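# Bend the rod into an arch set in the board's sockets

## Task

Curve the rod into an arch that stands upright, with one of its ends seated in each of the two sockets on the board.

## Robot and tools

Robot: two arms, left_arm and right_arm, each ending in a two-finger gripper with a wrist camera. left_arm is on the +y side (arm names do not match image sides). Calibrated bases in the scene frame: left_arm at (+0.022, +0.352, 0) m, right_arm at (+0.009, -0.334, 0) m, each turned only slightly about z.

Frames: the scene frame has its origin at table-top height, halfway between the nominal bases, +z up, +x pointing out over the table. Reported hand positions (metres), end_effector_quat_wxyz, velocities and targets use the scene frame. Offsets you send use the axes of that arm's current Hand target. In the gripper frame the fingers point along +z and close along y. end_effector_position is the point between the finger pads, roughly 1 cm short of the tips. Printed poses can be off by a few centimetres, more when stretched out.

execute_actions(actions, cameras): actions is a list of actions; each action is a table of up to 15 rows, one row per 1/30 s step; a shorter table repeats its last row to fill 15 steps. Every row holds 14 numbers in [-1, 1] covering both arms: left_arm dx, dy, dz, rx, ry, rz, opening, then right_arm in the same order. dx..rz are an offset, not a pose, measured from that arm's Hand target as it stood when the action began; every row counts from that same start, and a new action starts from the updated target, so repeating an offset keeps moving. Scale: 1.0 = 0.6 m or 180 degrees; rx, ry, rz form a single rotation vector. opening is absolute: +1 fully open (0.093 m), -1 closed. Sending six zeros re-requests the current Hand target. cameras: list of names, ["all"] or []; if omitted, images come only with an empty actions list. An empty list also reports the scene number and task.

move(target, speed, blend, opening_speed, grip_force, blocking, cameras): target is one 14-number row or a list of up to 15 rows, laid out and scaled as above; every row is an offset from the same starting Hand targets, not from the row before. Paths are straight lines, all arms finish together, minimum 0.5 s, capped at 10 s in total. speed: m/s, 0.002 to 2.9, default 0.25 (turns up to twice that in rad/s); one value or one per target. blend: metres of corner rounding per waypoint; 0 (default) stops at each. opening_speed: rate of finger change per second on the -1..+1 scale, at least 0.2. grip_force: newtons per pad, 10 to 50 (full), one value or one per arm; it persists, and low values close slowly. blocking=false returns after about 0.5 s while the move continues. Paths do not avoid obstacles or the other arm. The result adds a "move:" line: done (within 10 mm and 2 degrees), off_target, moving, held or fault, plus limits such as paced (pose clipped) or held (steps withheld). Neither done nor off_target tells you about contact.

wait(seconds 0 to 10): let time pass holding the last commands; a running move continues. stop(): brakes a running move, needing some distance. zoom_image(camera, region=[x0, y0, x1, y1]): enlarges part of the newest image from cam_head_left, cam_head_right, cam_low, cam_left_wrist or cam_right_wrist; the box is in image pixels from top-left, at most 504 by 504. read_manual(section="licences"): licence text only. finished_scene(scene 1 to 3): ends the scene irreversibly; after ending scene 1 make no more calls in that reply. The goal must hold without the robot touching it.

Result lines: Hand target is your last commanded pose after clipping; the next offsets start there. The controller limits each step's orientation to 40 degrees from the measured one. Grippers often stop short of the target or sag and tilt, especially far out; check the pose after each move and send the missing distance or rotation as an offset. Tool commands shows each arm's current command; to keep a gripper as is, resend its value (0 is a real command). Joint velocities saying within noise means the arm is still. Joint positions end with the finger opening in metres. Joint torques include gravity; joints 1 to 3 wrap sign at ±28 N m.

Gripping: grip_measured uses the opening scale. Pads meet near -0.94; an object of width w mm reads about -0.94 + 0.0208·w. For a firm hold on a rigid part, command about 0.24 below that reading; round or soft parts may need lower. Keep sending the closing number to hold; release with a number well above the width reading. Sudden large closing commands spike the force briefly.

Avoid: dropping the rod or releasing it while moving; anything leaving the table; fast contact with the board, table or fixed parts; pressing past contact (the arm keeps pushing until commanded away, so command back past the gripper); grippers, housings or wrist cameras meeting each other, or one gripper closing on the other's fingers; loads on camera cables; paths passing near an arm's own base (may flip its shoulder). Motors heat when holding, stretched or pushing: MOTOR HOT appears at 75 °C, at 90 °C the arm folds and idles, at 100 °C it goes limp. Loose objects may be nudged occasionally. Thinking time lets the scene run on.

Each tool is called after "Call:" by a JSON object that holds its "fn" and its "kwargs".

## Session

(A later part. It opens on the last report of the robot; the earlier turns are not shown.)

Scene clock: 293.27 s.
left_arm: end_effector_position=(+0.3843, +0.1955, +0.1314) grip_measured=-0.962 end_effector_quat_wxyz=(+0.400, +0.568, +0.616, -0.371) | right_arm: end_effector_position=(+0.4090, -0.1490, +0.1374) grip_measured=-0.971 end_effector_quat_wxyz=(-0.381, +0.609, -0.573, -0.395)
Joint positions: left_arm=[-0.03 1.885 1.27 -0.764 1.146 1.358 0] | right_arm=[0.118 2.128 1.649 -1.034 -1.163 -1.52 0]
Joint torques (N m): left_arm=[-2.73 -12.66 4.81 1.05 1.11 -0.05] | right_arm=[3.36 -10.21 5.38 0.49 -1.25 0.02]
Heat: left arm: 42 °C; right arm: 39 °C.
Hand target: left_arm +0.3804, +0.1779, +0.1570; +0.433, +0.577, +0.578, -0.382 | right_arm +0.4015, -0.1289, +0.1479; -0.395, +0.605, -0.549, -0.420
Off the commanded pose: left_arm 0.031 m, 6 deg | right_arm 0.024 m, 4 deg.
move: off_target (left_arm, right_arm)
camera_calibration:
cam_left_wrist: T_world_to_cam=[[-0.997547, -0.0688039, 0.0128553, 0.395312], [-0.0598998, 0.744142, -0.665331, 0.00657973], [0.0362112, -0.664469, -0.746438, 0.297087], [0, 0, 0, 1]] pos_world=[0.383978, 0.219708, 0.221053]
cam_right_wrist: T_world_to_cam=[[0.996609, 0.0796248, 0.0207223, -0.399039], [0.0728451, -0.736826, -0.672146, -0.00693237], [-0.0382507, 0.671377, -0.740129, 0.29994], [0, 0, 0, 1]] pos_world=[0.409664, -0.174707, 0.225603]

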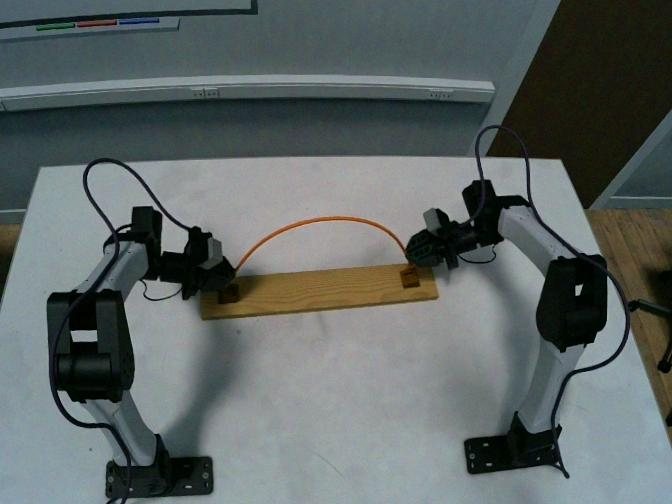

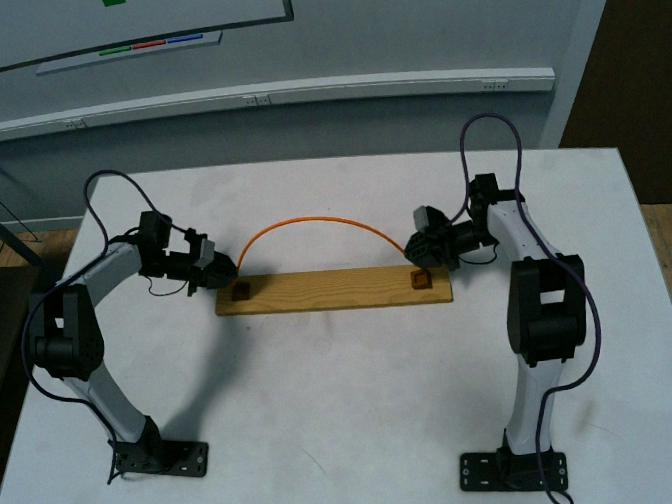

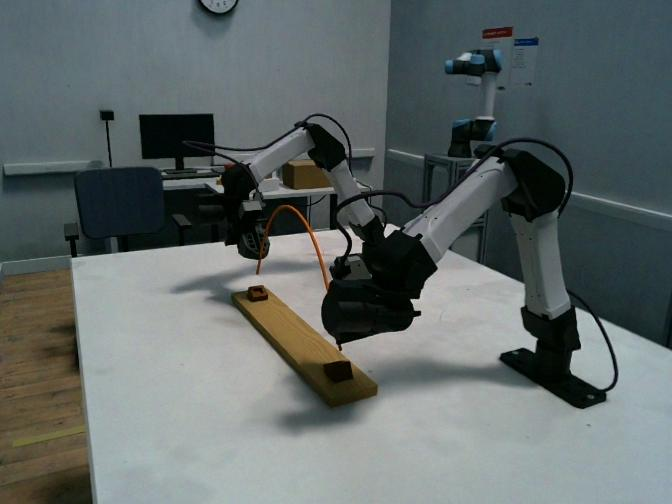

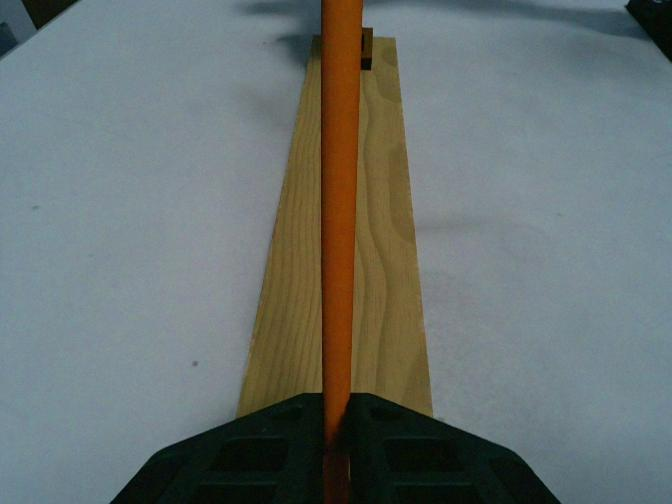

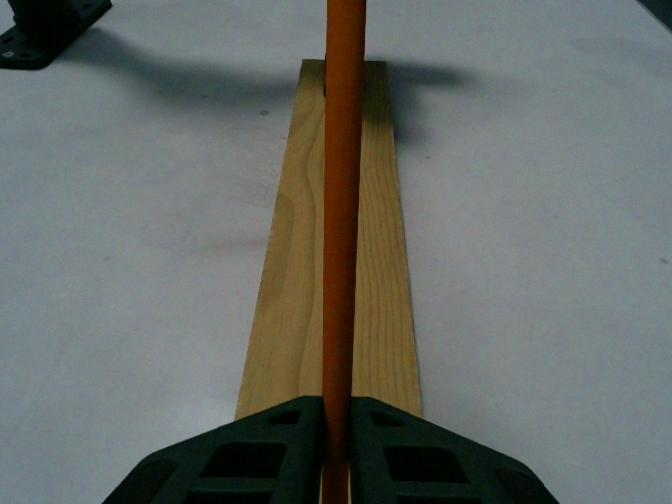

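Call:
{"fn": "move", "kwargs": {"target": [0.0254,-0.0021,0.0179,0,0,0,-1,0.0533,0.0047,0.014,0,0,0,-1], "speed": 0.06, "cameras": ["cam_head_left","cam_head_right","cam_low"]}}

Call:
{"fn": "zoom_image", "kwargs": {"camera": "cam_low", "region": [230, 250, 390, 410]}}

Call:
{"fn": "zoom_image", "kwargs": {"camera": "cam_head_left", "region": [200, 250, 260, 310]}}

Call:
{"fn": "zoom_image", "kwargs": {"camera": "cam_head_left", "region": [380, 240, 440, 300]}}

Call:
{"fn": "zoom_image", "kwargs": {"camera": "cam_head_right", "region": [210, 250, 270, 310]}}

Call:
{"fn": "zoom_image", "kwargs": {"camera": "cam_head_right", "region": [390, 240, 450, 300]}}

Scene clock: 376.13 s.
left_arm: end_effector_position=(+0.3842, +0.1907, +0.1196) grip_measured=-0.962 end_effector_quat_wxyz=(+0.407, +0.568, +0.614, -0.367) | right_arm: end_effector_position=(+0.4060, -0.1489, +0.1150) grip_measured=-0.971 end_effector_quat_wxyz=(-0.388, +0.611, -0.568, -0.392)
Joint positions: left_arm=[-0.043 1.885 1.211 -0.65 1.147 1.314 0] | right_arm=[0.118 2.133 1.561 -0.923 -1.167 -1.519 0]
Joint torques (N m): left_arm=[-2.88 -11.21 4.75 1.16 1.06 -0.07] | right_arm=[2.84 -8.18 5.18 0.55 -1.2 -0.04]
Heat: left arm: 54 °C; right arm: 44 °C.
Hand target: left_arm +0.3803, +0.1729, +0.1389; +0.433, +0.577, +0.578, -0.382 | right_arm +0.3994, -0.1319, +0.1150; -0.395, +0.605, -0.549, -0.420
Off the commanded pose: left_arm 0.027 m, 5 deg | right_arm 0.018 m, 4 deg.
move: off_target (left_arm, right_arm)
Images, in order (width x height): cam_head_left 672x504, cam_head_right 672x504, cam_low 672x504.

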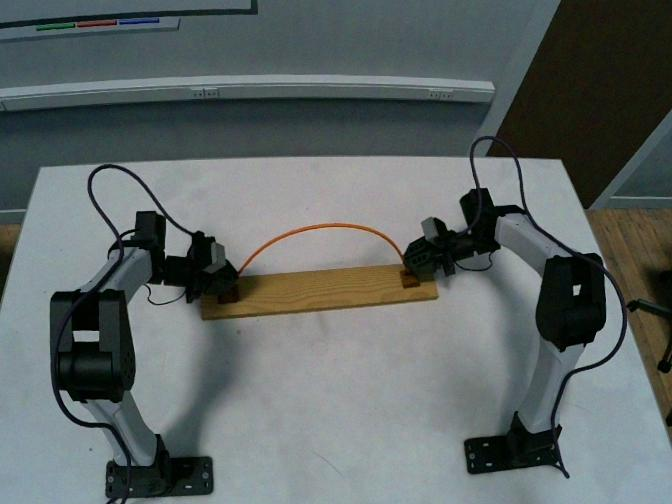

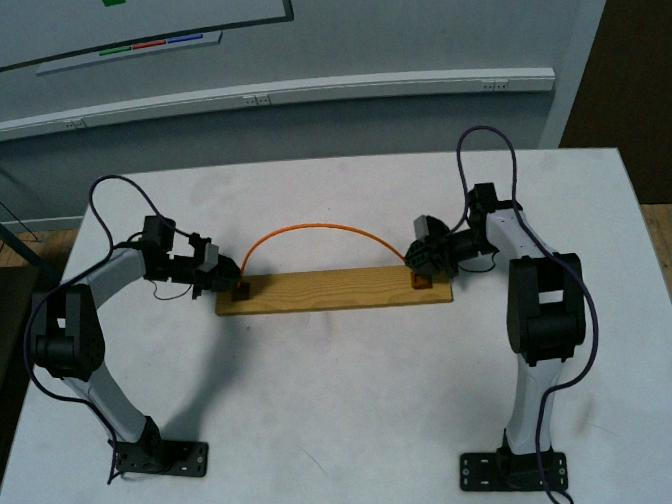

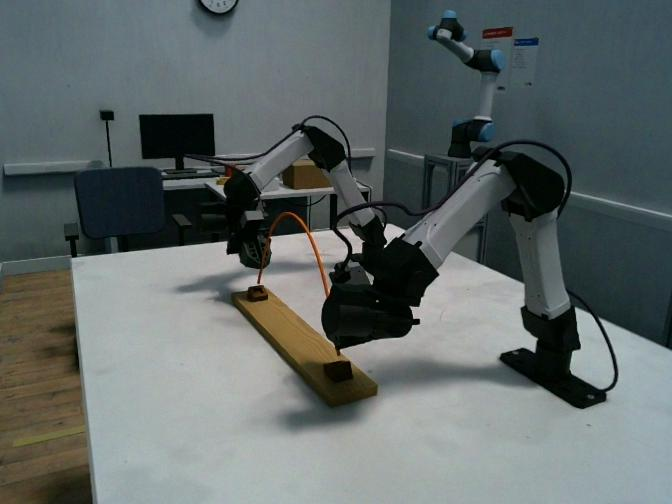

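Scaled by 3.150.

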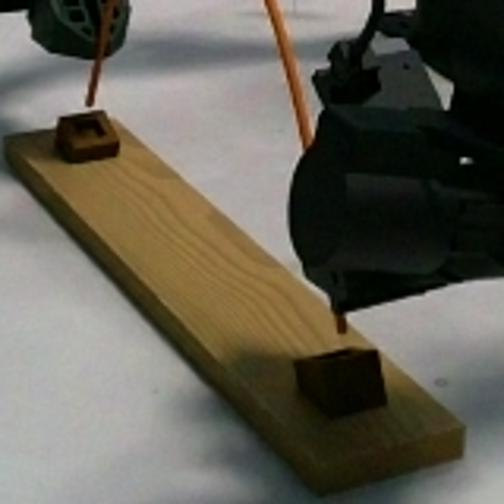

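Scaled by 8.400.

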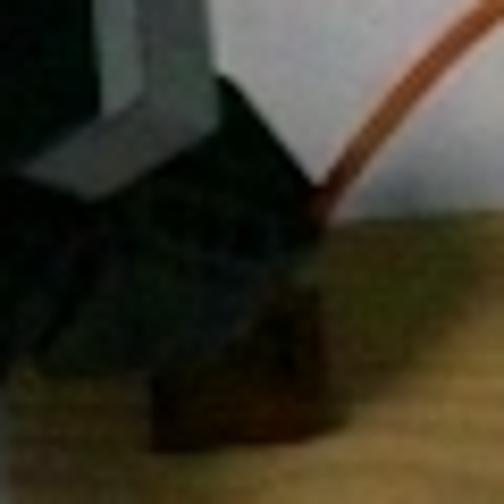

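Scaled by 8.400.

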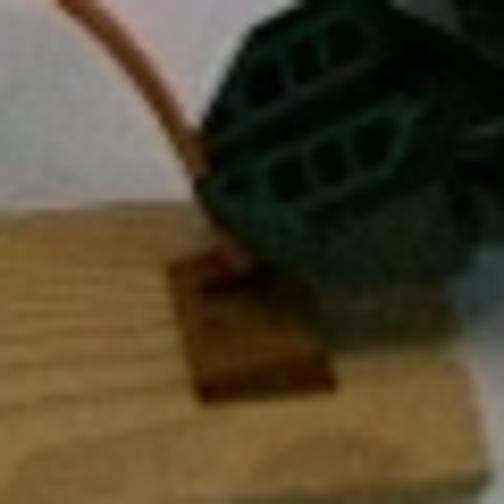

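Scaled by 8.400.

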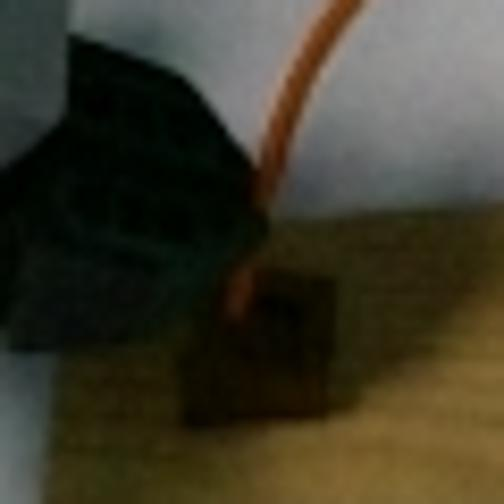

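Scaled by 8.400.

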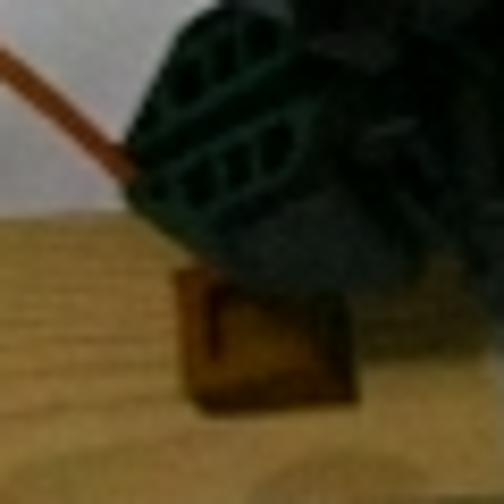

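Call:
{"fn": "move", "kwargs": {"target": [0.0233,-0.0023,0.0233,0,0,0,-1,0.0437,0.0013,0.0067,0,0,0,-1], "speed": 0.06, "cameras": ["cam_head_left","cam_head_right","cam_low"]}}

Call:
{"fn": "zoom_image", "kwargs": {"camera": "cam_low", "region": [230, 260, 370, 390]}}

Call:
{"fn": "zoom_image", "kwargs": {"camera": "cam_head_left", "region": [380, 240, 440, 300]}}

Call:
{"fn": "zoom_image", "kwargs": {"camera": "cam_head_right", "region": [210, 250, 270, 310]}}

Scene clock: 411.43 s.
left_arm: end_effector_position=(+0.3841, +0.1821, +0.1092) grip_measured=-0.962 end_effector_quat_wxyz=(+0.414, +0.568, +0.610, -0.365) | right_arm: end_effector_position=(+0.4045, -0.1493, +0.0891) grip_measured=-0.971 end_effector_quat_wxyz=(-0.383, +0.607, -0.570, -0.399)
Joint positions: left_arm=[-0.066 1.885 1.152 -0.514 1.147 1.246 0] | right_arm=[0.116 2.178 1.521 -0.865 -1.172 -1.529 0]
Joint torques (N m): left_arm=[-2.99 -9.43 4.77 1.36 0.96 -0.07] | right_arm=[1.83 -8.43 5.16 0.52 -1.17 -0.22]
Heat: left arm: 52 °C; right arm: 41 °C.
Hand target: left_arm +0.3803, +0.1644, +0.1210; +0.433, +0.577, +0.578, -0.382 | right_arm +0.3995, -0.1368, +0.0889; -0.395, +0.605, -0.549, -0.420
Off the commanded pose: left_arm 0.022 m, 5 deg | right_arm 0.013 m, 4 deg.
move: off_target (left_arm, right_arm)
Images, in order (width x height): cam_head_left 672x504, cam_head_right 672x504, cam_low 672x504.

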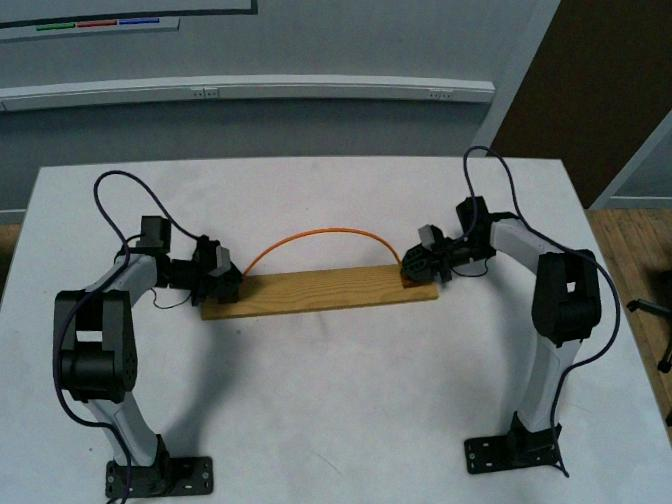

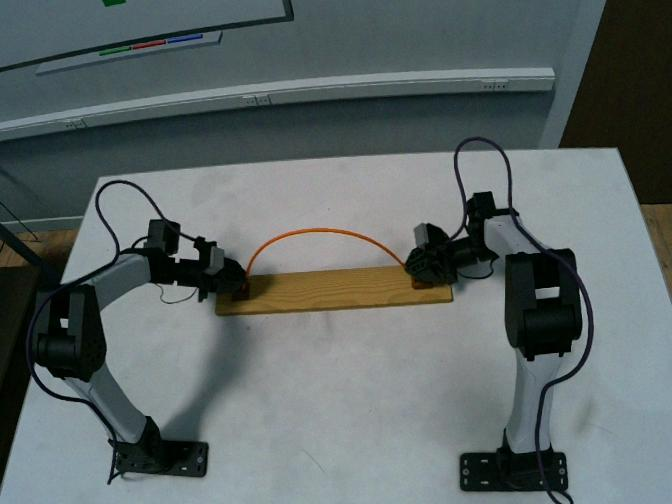

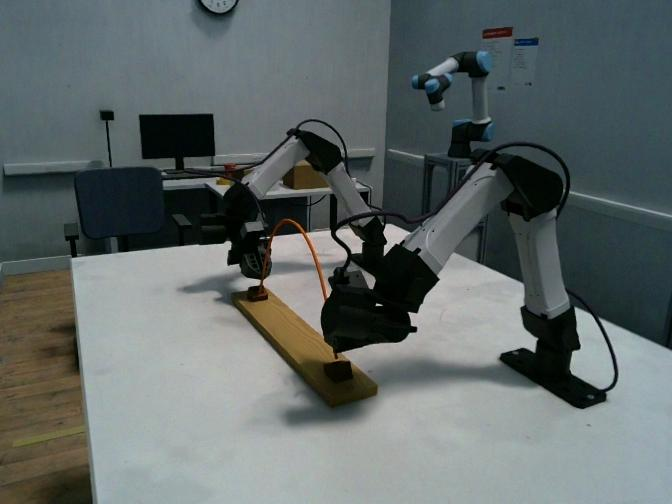

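Scaled by 3.600.

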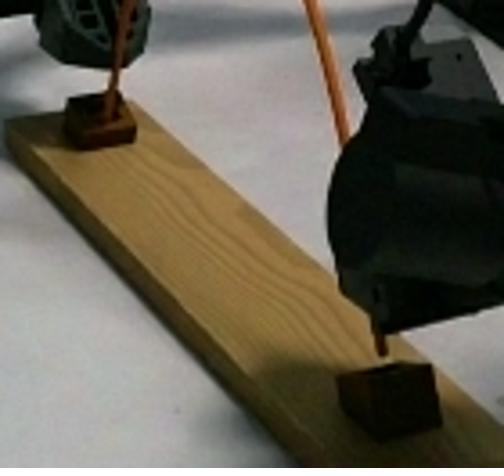

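Scaled by 8.400.

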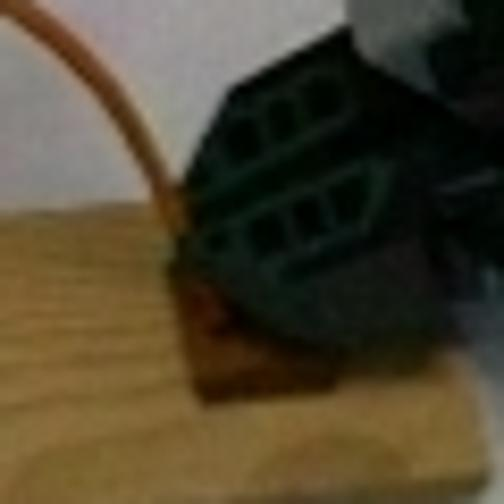

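Scaled by 8.400.

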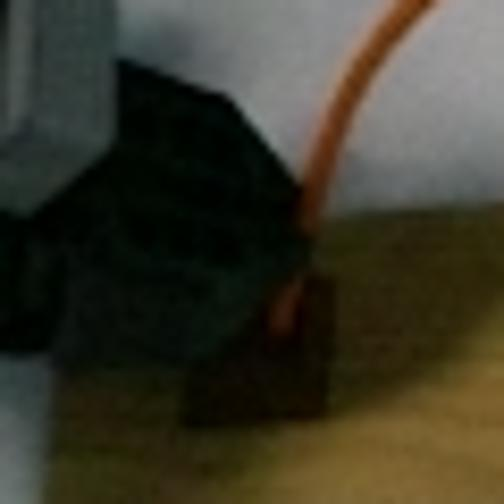

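Call:
{"fn": "zoom_image", "kwargs": {"camera": "cam_low", "region": [240, 270, 280, 305]}}

Call:
{"fn": "zoom_image", "kwargs": {"camera": "cam_head_left", "region": [395, 258, 425, 292]}}

Call:
{"fn": "zoom_image", "kwargs": {"camera": "cam_low", "region": [315, 340, 360, 385]}}

Scaled by 12.600.

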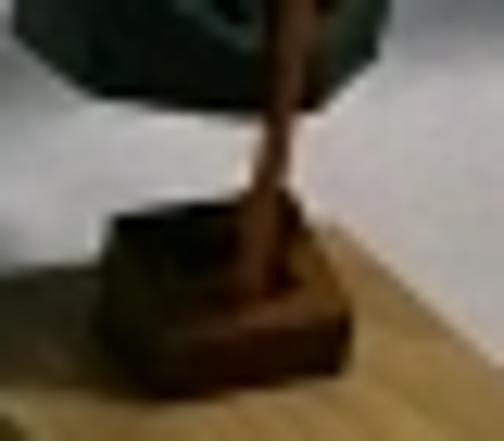

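Scaled by 14.824.

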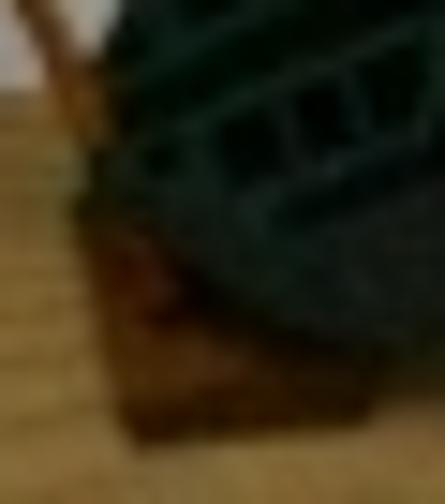

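Scaled by 11.200.

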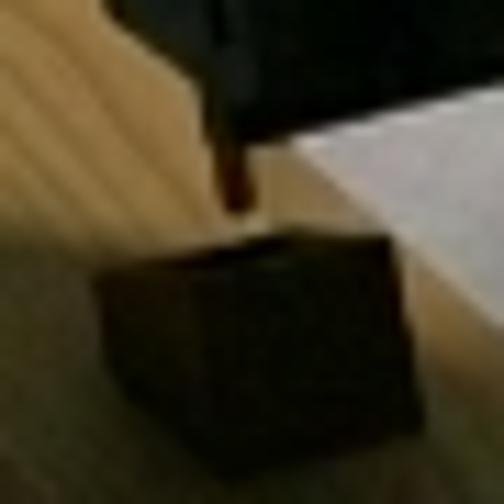

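Call:
{"fn": "move", "kwargs": {"target": [0.0528,-0.0022,0,0,0,0,-1,0.0267,-0.0018,-0.0048,0,0,0,-1], "speed": 0.04, "cameras": ["cam_head_left","cam_head_right","cam_low"]}}

Call:
{"fn": "zoom_image", "kwargs": {"camera": "cam_low", "region": [240, 270, 280, 305]}}

Call:
{"fn": "zoom_image", "kwargs": {"camera": "cam_low", "region": [315, 340, 360, 385]}}

Call:
{"fn": "zoom_image", "kwargs": {"camera": "cam_head_right", "region": [210, 250, 270, 310]}}

Call:
{"fn": "zoom_image", "kwargs": {"camera": "cam_head_left", "region": [380, 240, 440, 300]}}

Scene clock: 465.80 s.
left_arm: end_effector_position=(+0.3812, +0.1849, +0.0921) grip_measured=-0.962 end_effector_quat_wxyz=(+0.419, +0.565, +0.603, -0.377) | right_arm: end_effector_position=(+0.4060, -0.1529, +0.0826) grip_measured=-0.971 end_effector_quat_wxyz=(-0.396, +0.606, -0.559, -0.404)
Joint positions: left_arm=[-0.053 1.932 1.122 -0.477 1.181 1.285 0] | right_arm=[0.103 2.207 1.521 -0.864 -1.203 -1.578 0]
Joint torques (N m): left_arm=[-1.68 -7.56 4.15 1.34 0.73 0.25] | right_arm=[1.32 -7.62 5.53 0.33 -0.84 -0.18]
Heat: left arm: 49 °C; right arm: 41 °C.
Hand target: left_arm +0.3803, +0.1750, +0.0911; +0.433, +0.577, +0.578, -0.382 | right_arm +0.4015, -0.1448, +0.0749; -0.395, +0.605, -0.549, -0.420
Off the commanded pose: left_arm 0.010 m, 4 deg | right_arm 0.012 m, 2 deg.
move: off_target (left_arm, right_arm)
Images, in order (width x height): cam_head_left 672x504, cam_head_right 672x504, cam_low 672x504.

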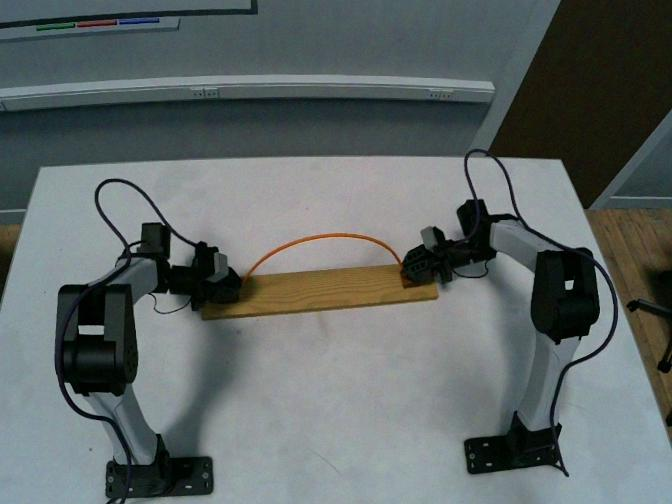

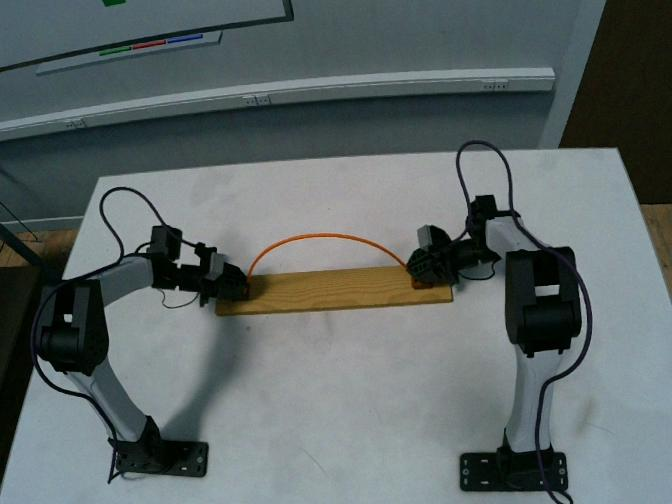

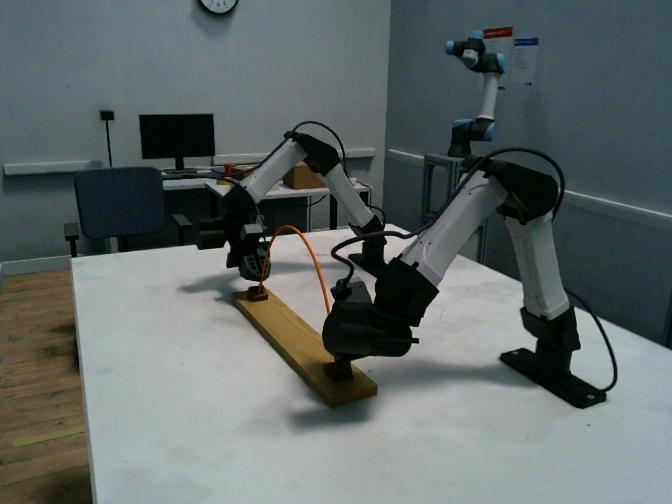

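Scaled by 12.600.

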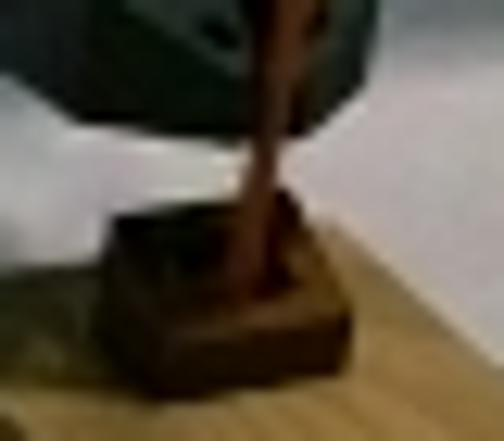

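Scaled by 11.200.

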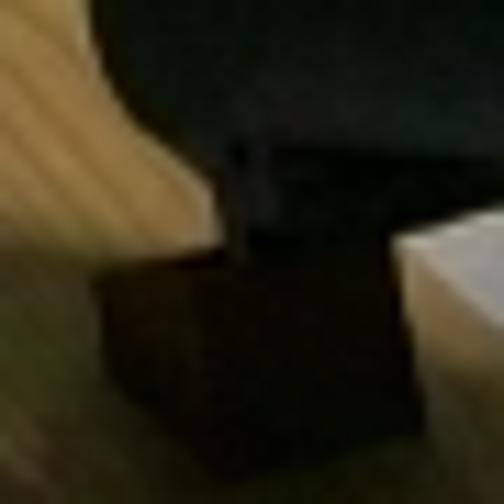

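Scaled by 8.400.

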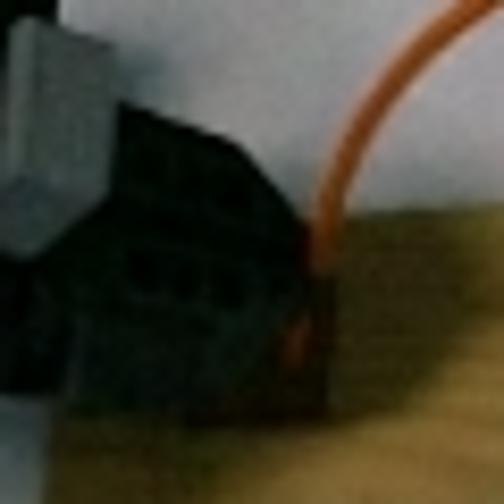

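Scaled by 8.400.

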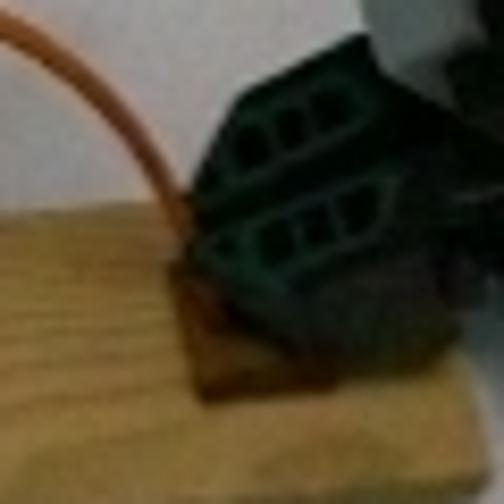

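Call:
{"fn": "move", "kwargs": {"target": [0.017,0.004,0,0,0,0,-1,0.015,0,0,0,0,0,-1], "speed": 0.04, "cameras": ["cam_head_left","cam_head_right","cam_low"]}}

Call:
{"fn": "zoom_image", "kwargs": {"camera": "cam_low", "region": [315, 340, 360, 385]}}

Call:
{"fn": "zoom_image", "kwargs": {"camera": "cam_head_right", "region": [225, 265, 260, 305]}}

Scene clock: 490.10 s.
left_arm: end_effector_position=(+0.3814, +0.1860, +0.0912) grip_measured=-0.962 end_effector_quat_wxyz=(+0.430, +0.561, +0.591, -0.389) | right_arm: end_effector_position=(+0.4060, -0.1536, +0.0817) grip_measured=-0.971 end_effector_quat_wxyz=(-0.404, +0.601, -0.553, -0.412)
Joint positions: left_arm=[-0.042 1.954 1.122 -0.47 1.224 1.309 0] | right_arm=[0.097 2.22 1.521 -0.867 -1.23 -1.6 0]
Joint torques (N m): left_arm=[-1.68 -6.69 4.55 1.25 0.37 0.29] | right_arm=[1.31 -7.05 5.42 0.29 -0.56 -0.18]
Heat: left arm: 46 °C; right arm: 42 °C.
Hand target: left_arm +0.3832, +0.1786, +0.0817; +0.433, +0.577, +0.578, -0.382 | right_arm +0.4019, -0.1478, +0.0663; -0.395, +0.605, -0.549, -0.420
Off the commanded pose: left_arm 0.012 m, 3 deg | right_arm 0.017 m, 2 deg.
move: off_target (left_arm, right_arm)
Images, in order (width x height): cam_head_left 672x504, cam_head_right 672x504, cam_low 672x504.

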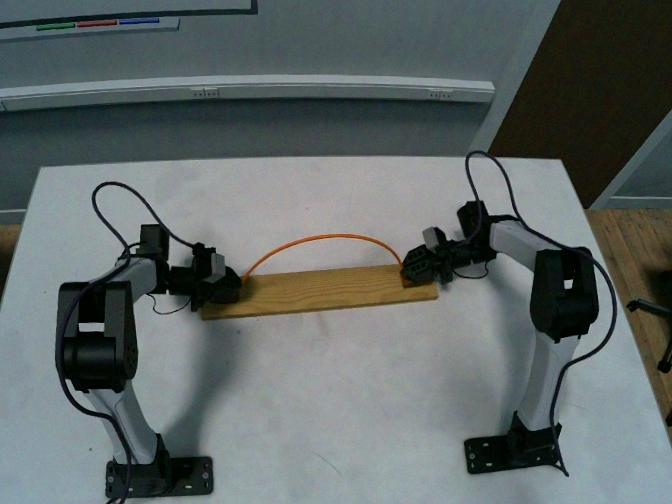

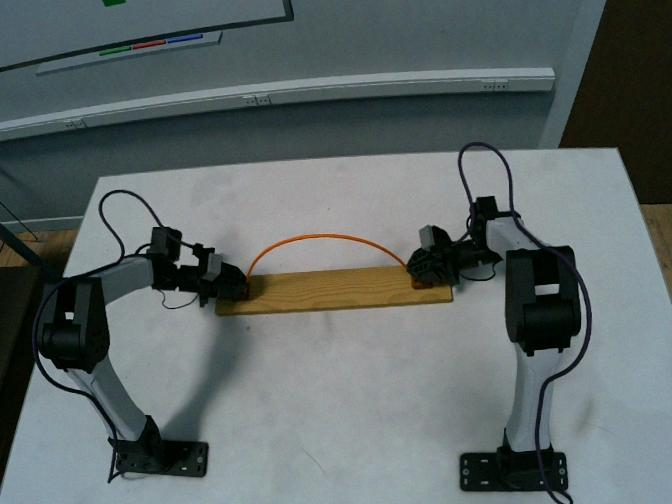

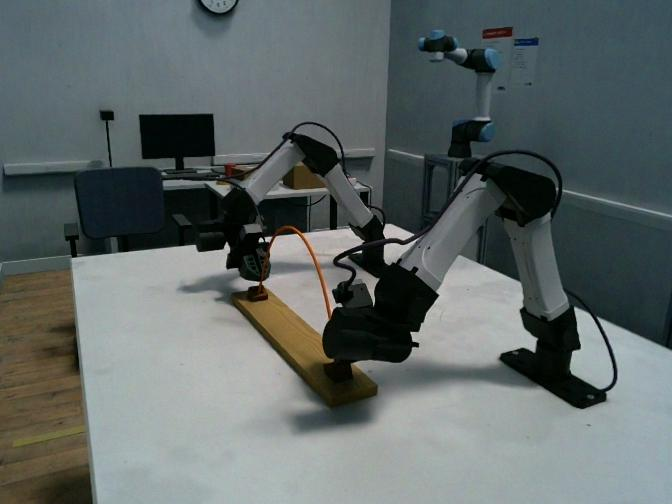

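Scaled by 11.200.

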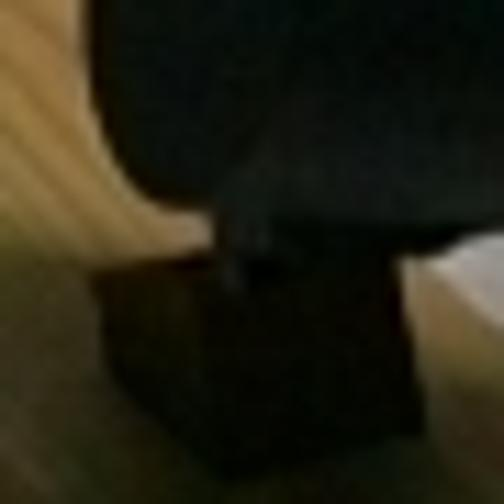

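Scaled by 12.600.

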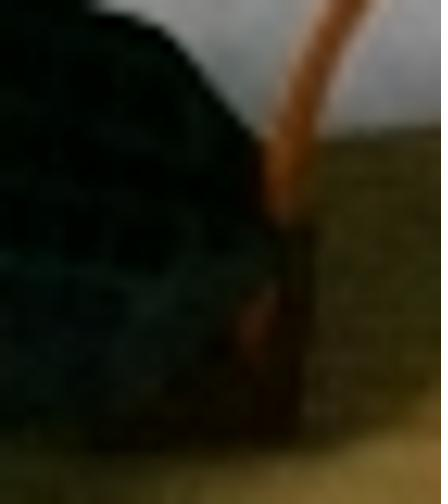

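Call:
{"fn": "move", "kwargs": {"target": [-0.0055,0.0083,-0.023,0,0,0,-1,0,0,0,0,0,0,-1], "speed": 0.05, "cameras": ["cam_head_right","cam_low"]}}

Call:
{"fn": "zoom_image", "kwargs": {"camera": "cam_head_right", "region": [215, 255, 265, 305]}}

Call:
{"fn": "zoom_image", "kwargs": {"camera": "cam_low", "region": [315, 330, 375, 390]}}

Scene clock: 526.23 s.
left_arm: end_effector_position=(+0.3840, +0.1915, +0.0937) grip_measured=-0.962 end_effector_quat_wxyz=(+0.434, +0.569, +0.582, -0.387) | right_arm: end_effector_position=(+0.4060, -0.1536, +0.0817) grip_measured=-0.971 end_effector_quat_wxyz=(-0.405, +0.602, -0.552, -0.411)
Joint positions: left_arm=[-0.025 1.974 1.166 -0.557 1.234 1.399 0] | right_arm=[0.097 2.22 1.521 -0.868 -1.23 -1.602 0]
Joint torques (N m): left_arm=[-0.18 -7.72 5.74 0.6 0.37 0.26] | right_arm=[1.24 -7.16 5.52 0.34 -0.55 -0.22]
Heat: left arm: 44 °C; right arm: 42 °C.
Hand target: left_arm +0.3871, +0.1907, +0.0896; +0.432, +0.577, +0.578, -0.382 | right_arm +0.4019, -0.1478, +0.0663; -0.395, +0.605, -0.549, -0.420
Off the commanded pose: left_arm 0.005 m, 1 deg | right_arm 0.017 m, 2 deg.
move: off_target (right_arm)
Images, in order (width x height): cam_head_right 672x504, cam_low 672x504.

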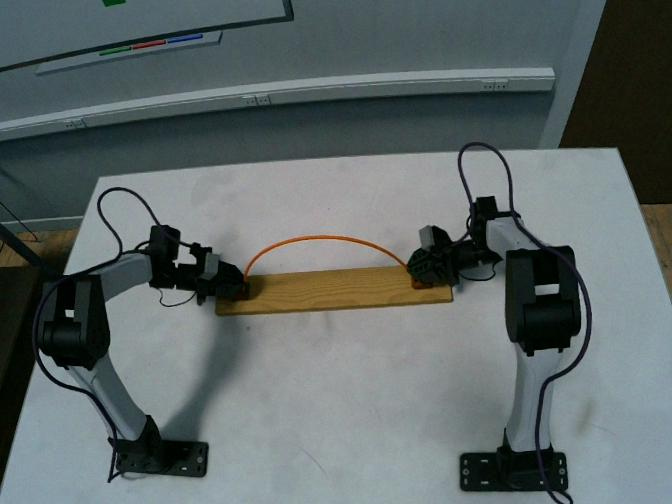

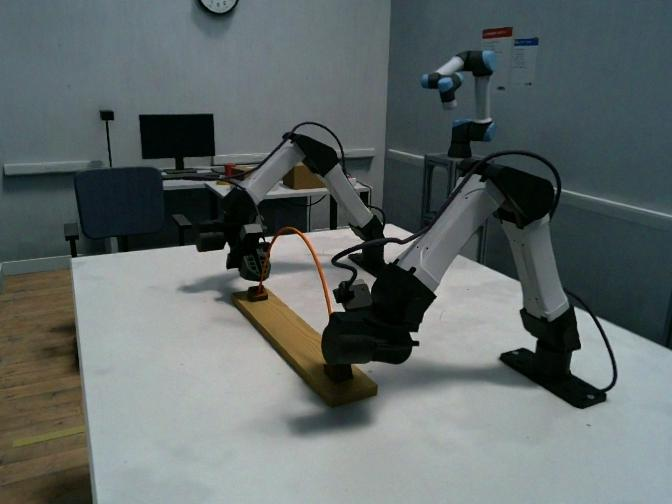

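Scaled by 10.080.

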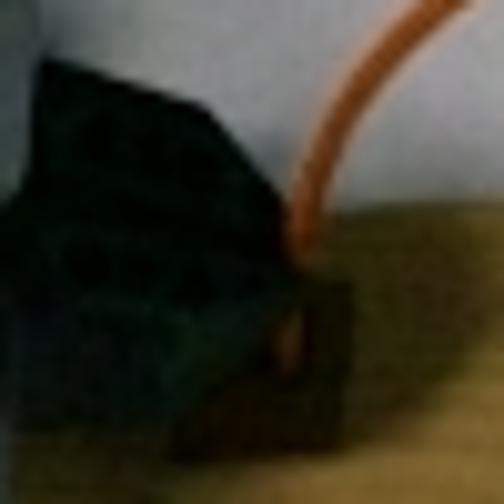

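Scaled by 8.400.

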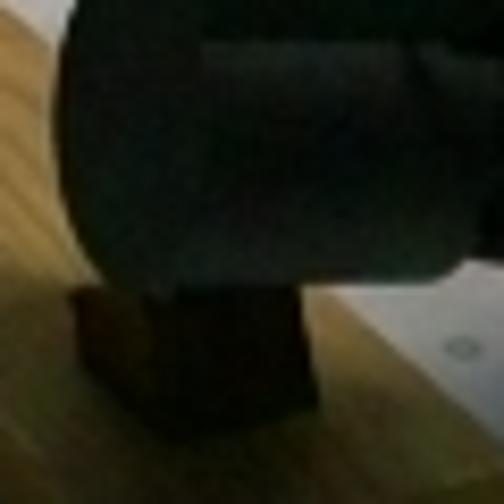

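Call:
{"fn": "move", "kwargs": {"target": [[-0.0063,0,-0.0022,0,0,0,-1,-0.02,-0.0063,-0.0183,0,0,0,-1],[-0.0063,0,-0.0022,0,0,0,-0.4,-0.02,-0.0063,-0.0183,0,0,0,-0.4]], "speed": 0.04, "opening_speed": 0.4, "cameras": ["cam_head_left","cam_head_right","cam_low","cam_left_wrist","cam_right_wrist"]}}

Scene clock: 543.73 s.
left_arm: end_effector_position=(+0.3839, +0.1924, +0.0914) grip_measured=-0.403 end_effector_quat_wxyz=(+0.429, +0.569, +0.586, -0.386) | right_arm: end_effector_position=(+0.4034, -0.1578, +0.0818) grip_measured=-0.402 end_effector_quat_wxyz=(-0.394, +0.601, -0.556, -0.417)
Joint positions: left_arm=[-0.025 1.979 1.172 -0.573 1.224 1.406 0.026] | right_arm=[0.088 2.235 1.552 -0.952 -1.221 -1.649 0.026]
Joint torques (N m): left_arm=[-0.25 -8.9 5.89 0.55 0.46 0.21] | right_arm=[0.59 -8.29 8.24 0.04 -0.64 -0.17]
Heat: left arm: 44 °C; right arm: 41 °C.
Hand target: left_arm +0.3869, +0.1907, +0.0937; +0.433, +0.577, +0.578, -0.382 | right_arm +0.4060, -0.1538, +0.0814; -0.395, +0.605, -0.549, -0.420
Off the commanded pose: left_arm 0.004 m, 1 deg | right_arm 0.005 m, 1 deg.
move: done
camera_calibration:
cam_left_wrist: T_world_to_cam=[[-0.998776, -0.0419799, -0.0261486, 0.394116], [-0.0103648, 0.694632, -0.719291, -0.022332], [0.0483595, -0.71814, -0.694217, 0.266032], [0, 0, 0, 1]] pos_world=[0.380537, 0.223105, 0.178926]
cam_right_wrist: T_world_to_cam=[[0.995129, 0.0964384, 0.020457, -0.388301], [0.082045, -0.695104, -0.714212, -0.044031], [-0.0546577, 0.712412, -0.69963, 0.274328], [0, 0, 0, 1]] pos_world=[0.405016, -0.188593, 0.168424]

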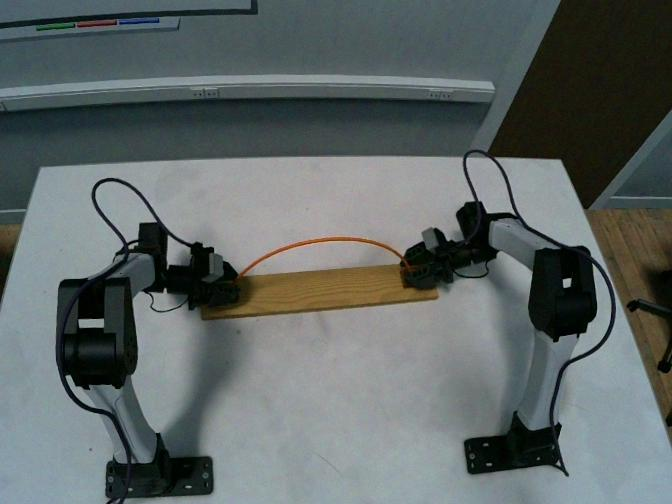

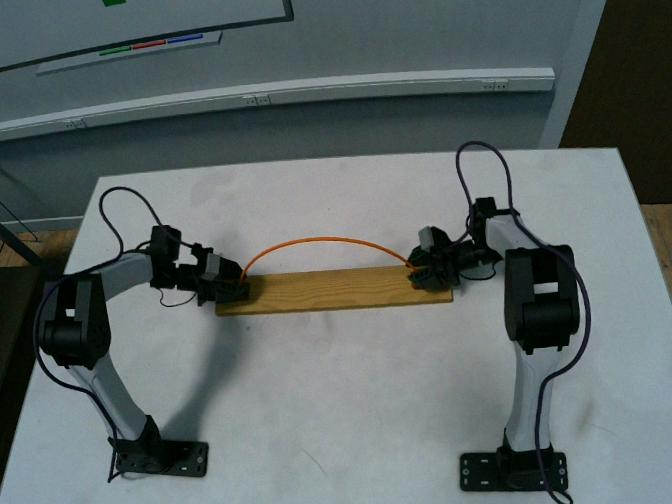

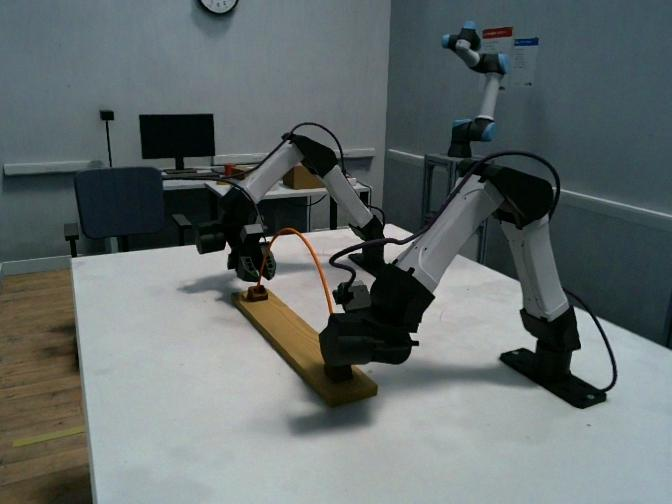

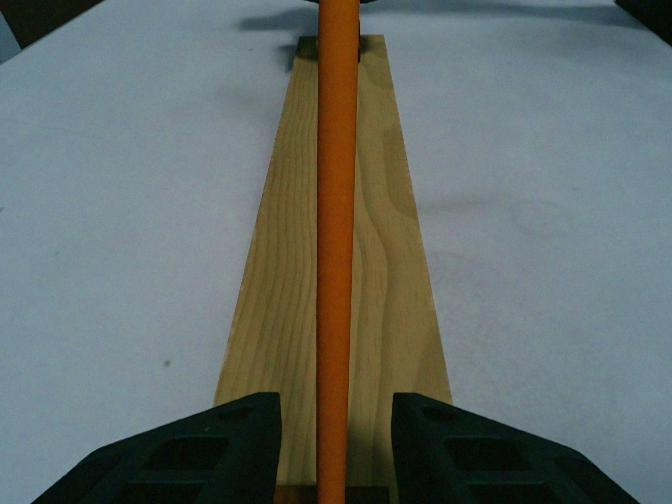

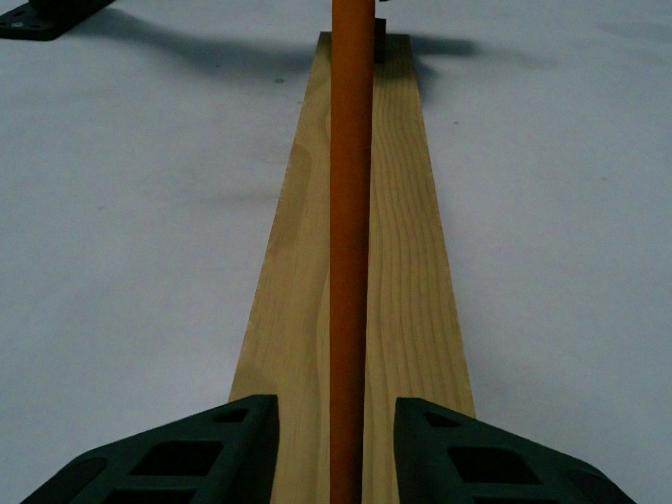

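Call:
{"fn": "move", "kwargs": {"target": [0,0,-0.17,0,0,0,-0.4,0,0,-0.17,0,0,0,-0.4], "speed": 0.12, "cameras": ["cam_head_left","cam_low"]}}

Call:
{"fn": "zoom_image", "kwargs": {"camera": "cam_low", "region": [220, 210, 400, 410]}}

Call:
{"fn": "zoom_image", "kwargs": {"camera": "cam_head_left", "region": [190, 220, 450, 330]}}

Scene clock: 556.30 s.
left_arm: end_effector_position=(+0.3786, +0.2872, +0.1244) grip_measured=-0.403 end_effector_quat_wxyz=(+0.429, +0.566, +0.596, -0.374) | right_arm: end_effector_position=(+0.4106, -0.2484, +0.1178) grip_measured=-0.402 end_effector_quat_wxyz=(-0.396, +0.592, -0.576, -0.402)
Joint positions: left_arm=[0.242 2.087 1.473 -1.383 1.174 2.07 0.026] | right_arm=[-0.131 2.322 1.836 -1.55 -1.153 -2.08 0.026]
Joint torques (N m): left_arm=[-0.2 -9.29 5.89 -0.75 0.43 0.19] | right_arm=[-0.01 -8.46 8.32 -0.54 -0.41 -0.17]
Heat: left arm: 44 °C; right arm: 42 °C.
Hand target: left_arm +0.3809, +0.2866, +0.1277; +0.433, +0.577, +0.578, -0.382 | right_arm +0.4135, -0.2496, +0.1155; -0.395, +0.605, -0.549, -0.420
Off the commanded pose: left_arm 0.004 m, 3 deg | right_arm 0.004 m, 4 deg.
joint sent to its limit (left arm) — joint 6 (wrist roll), upper limit. The joint targets still meet the commanded pose.
joint sent to its limit (right arm) — joint 6 (wrist roll), lower limit. The joint targets are off in orientation, not in position.
move: off_target (left_arm, right_arm)
Images, in order (width x height): cam_head_left 672x504, cam_low 672x504.

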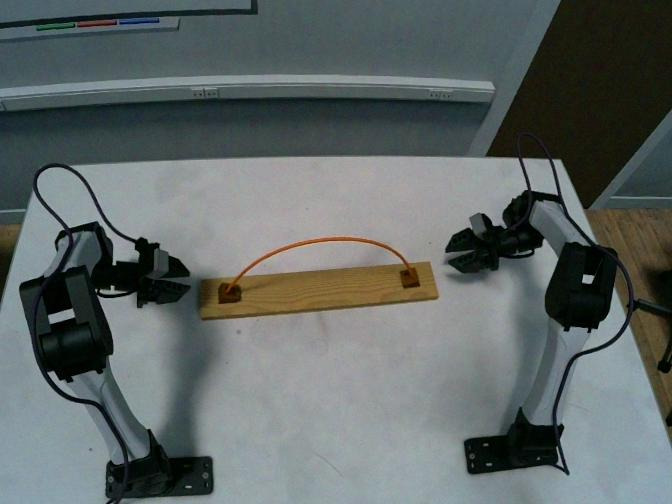

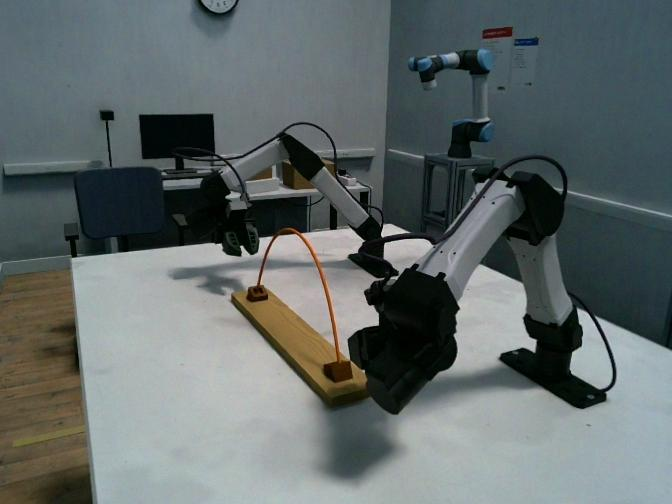

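Scaled by 2.520.

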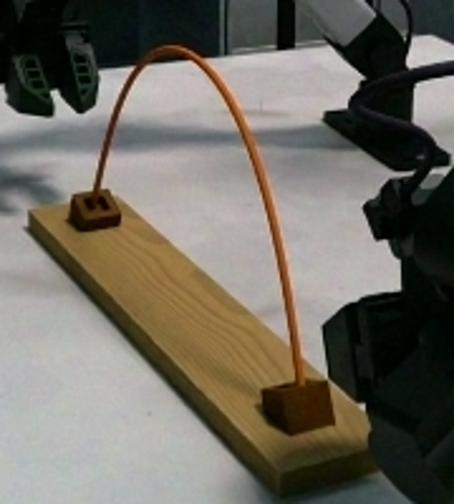

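Scaled by 1.938.

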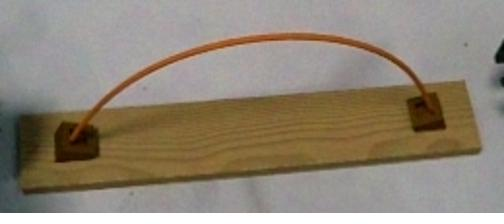

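Both ends are seated and the arch stands on its own.

Call:
{"fn": "finished_scene", "kwargs": {"scene": 2}}

The scene is finished: the task was done.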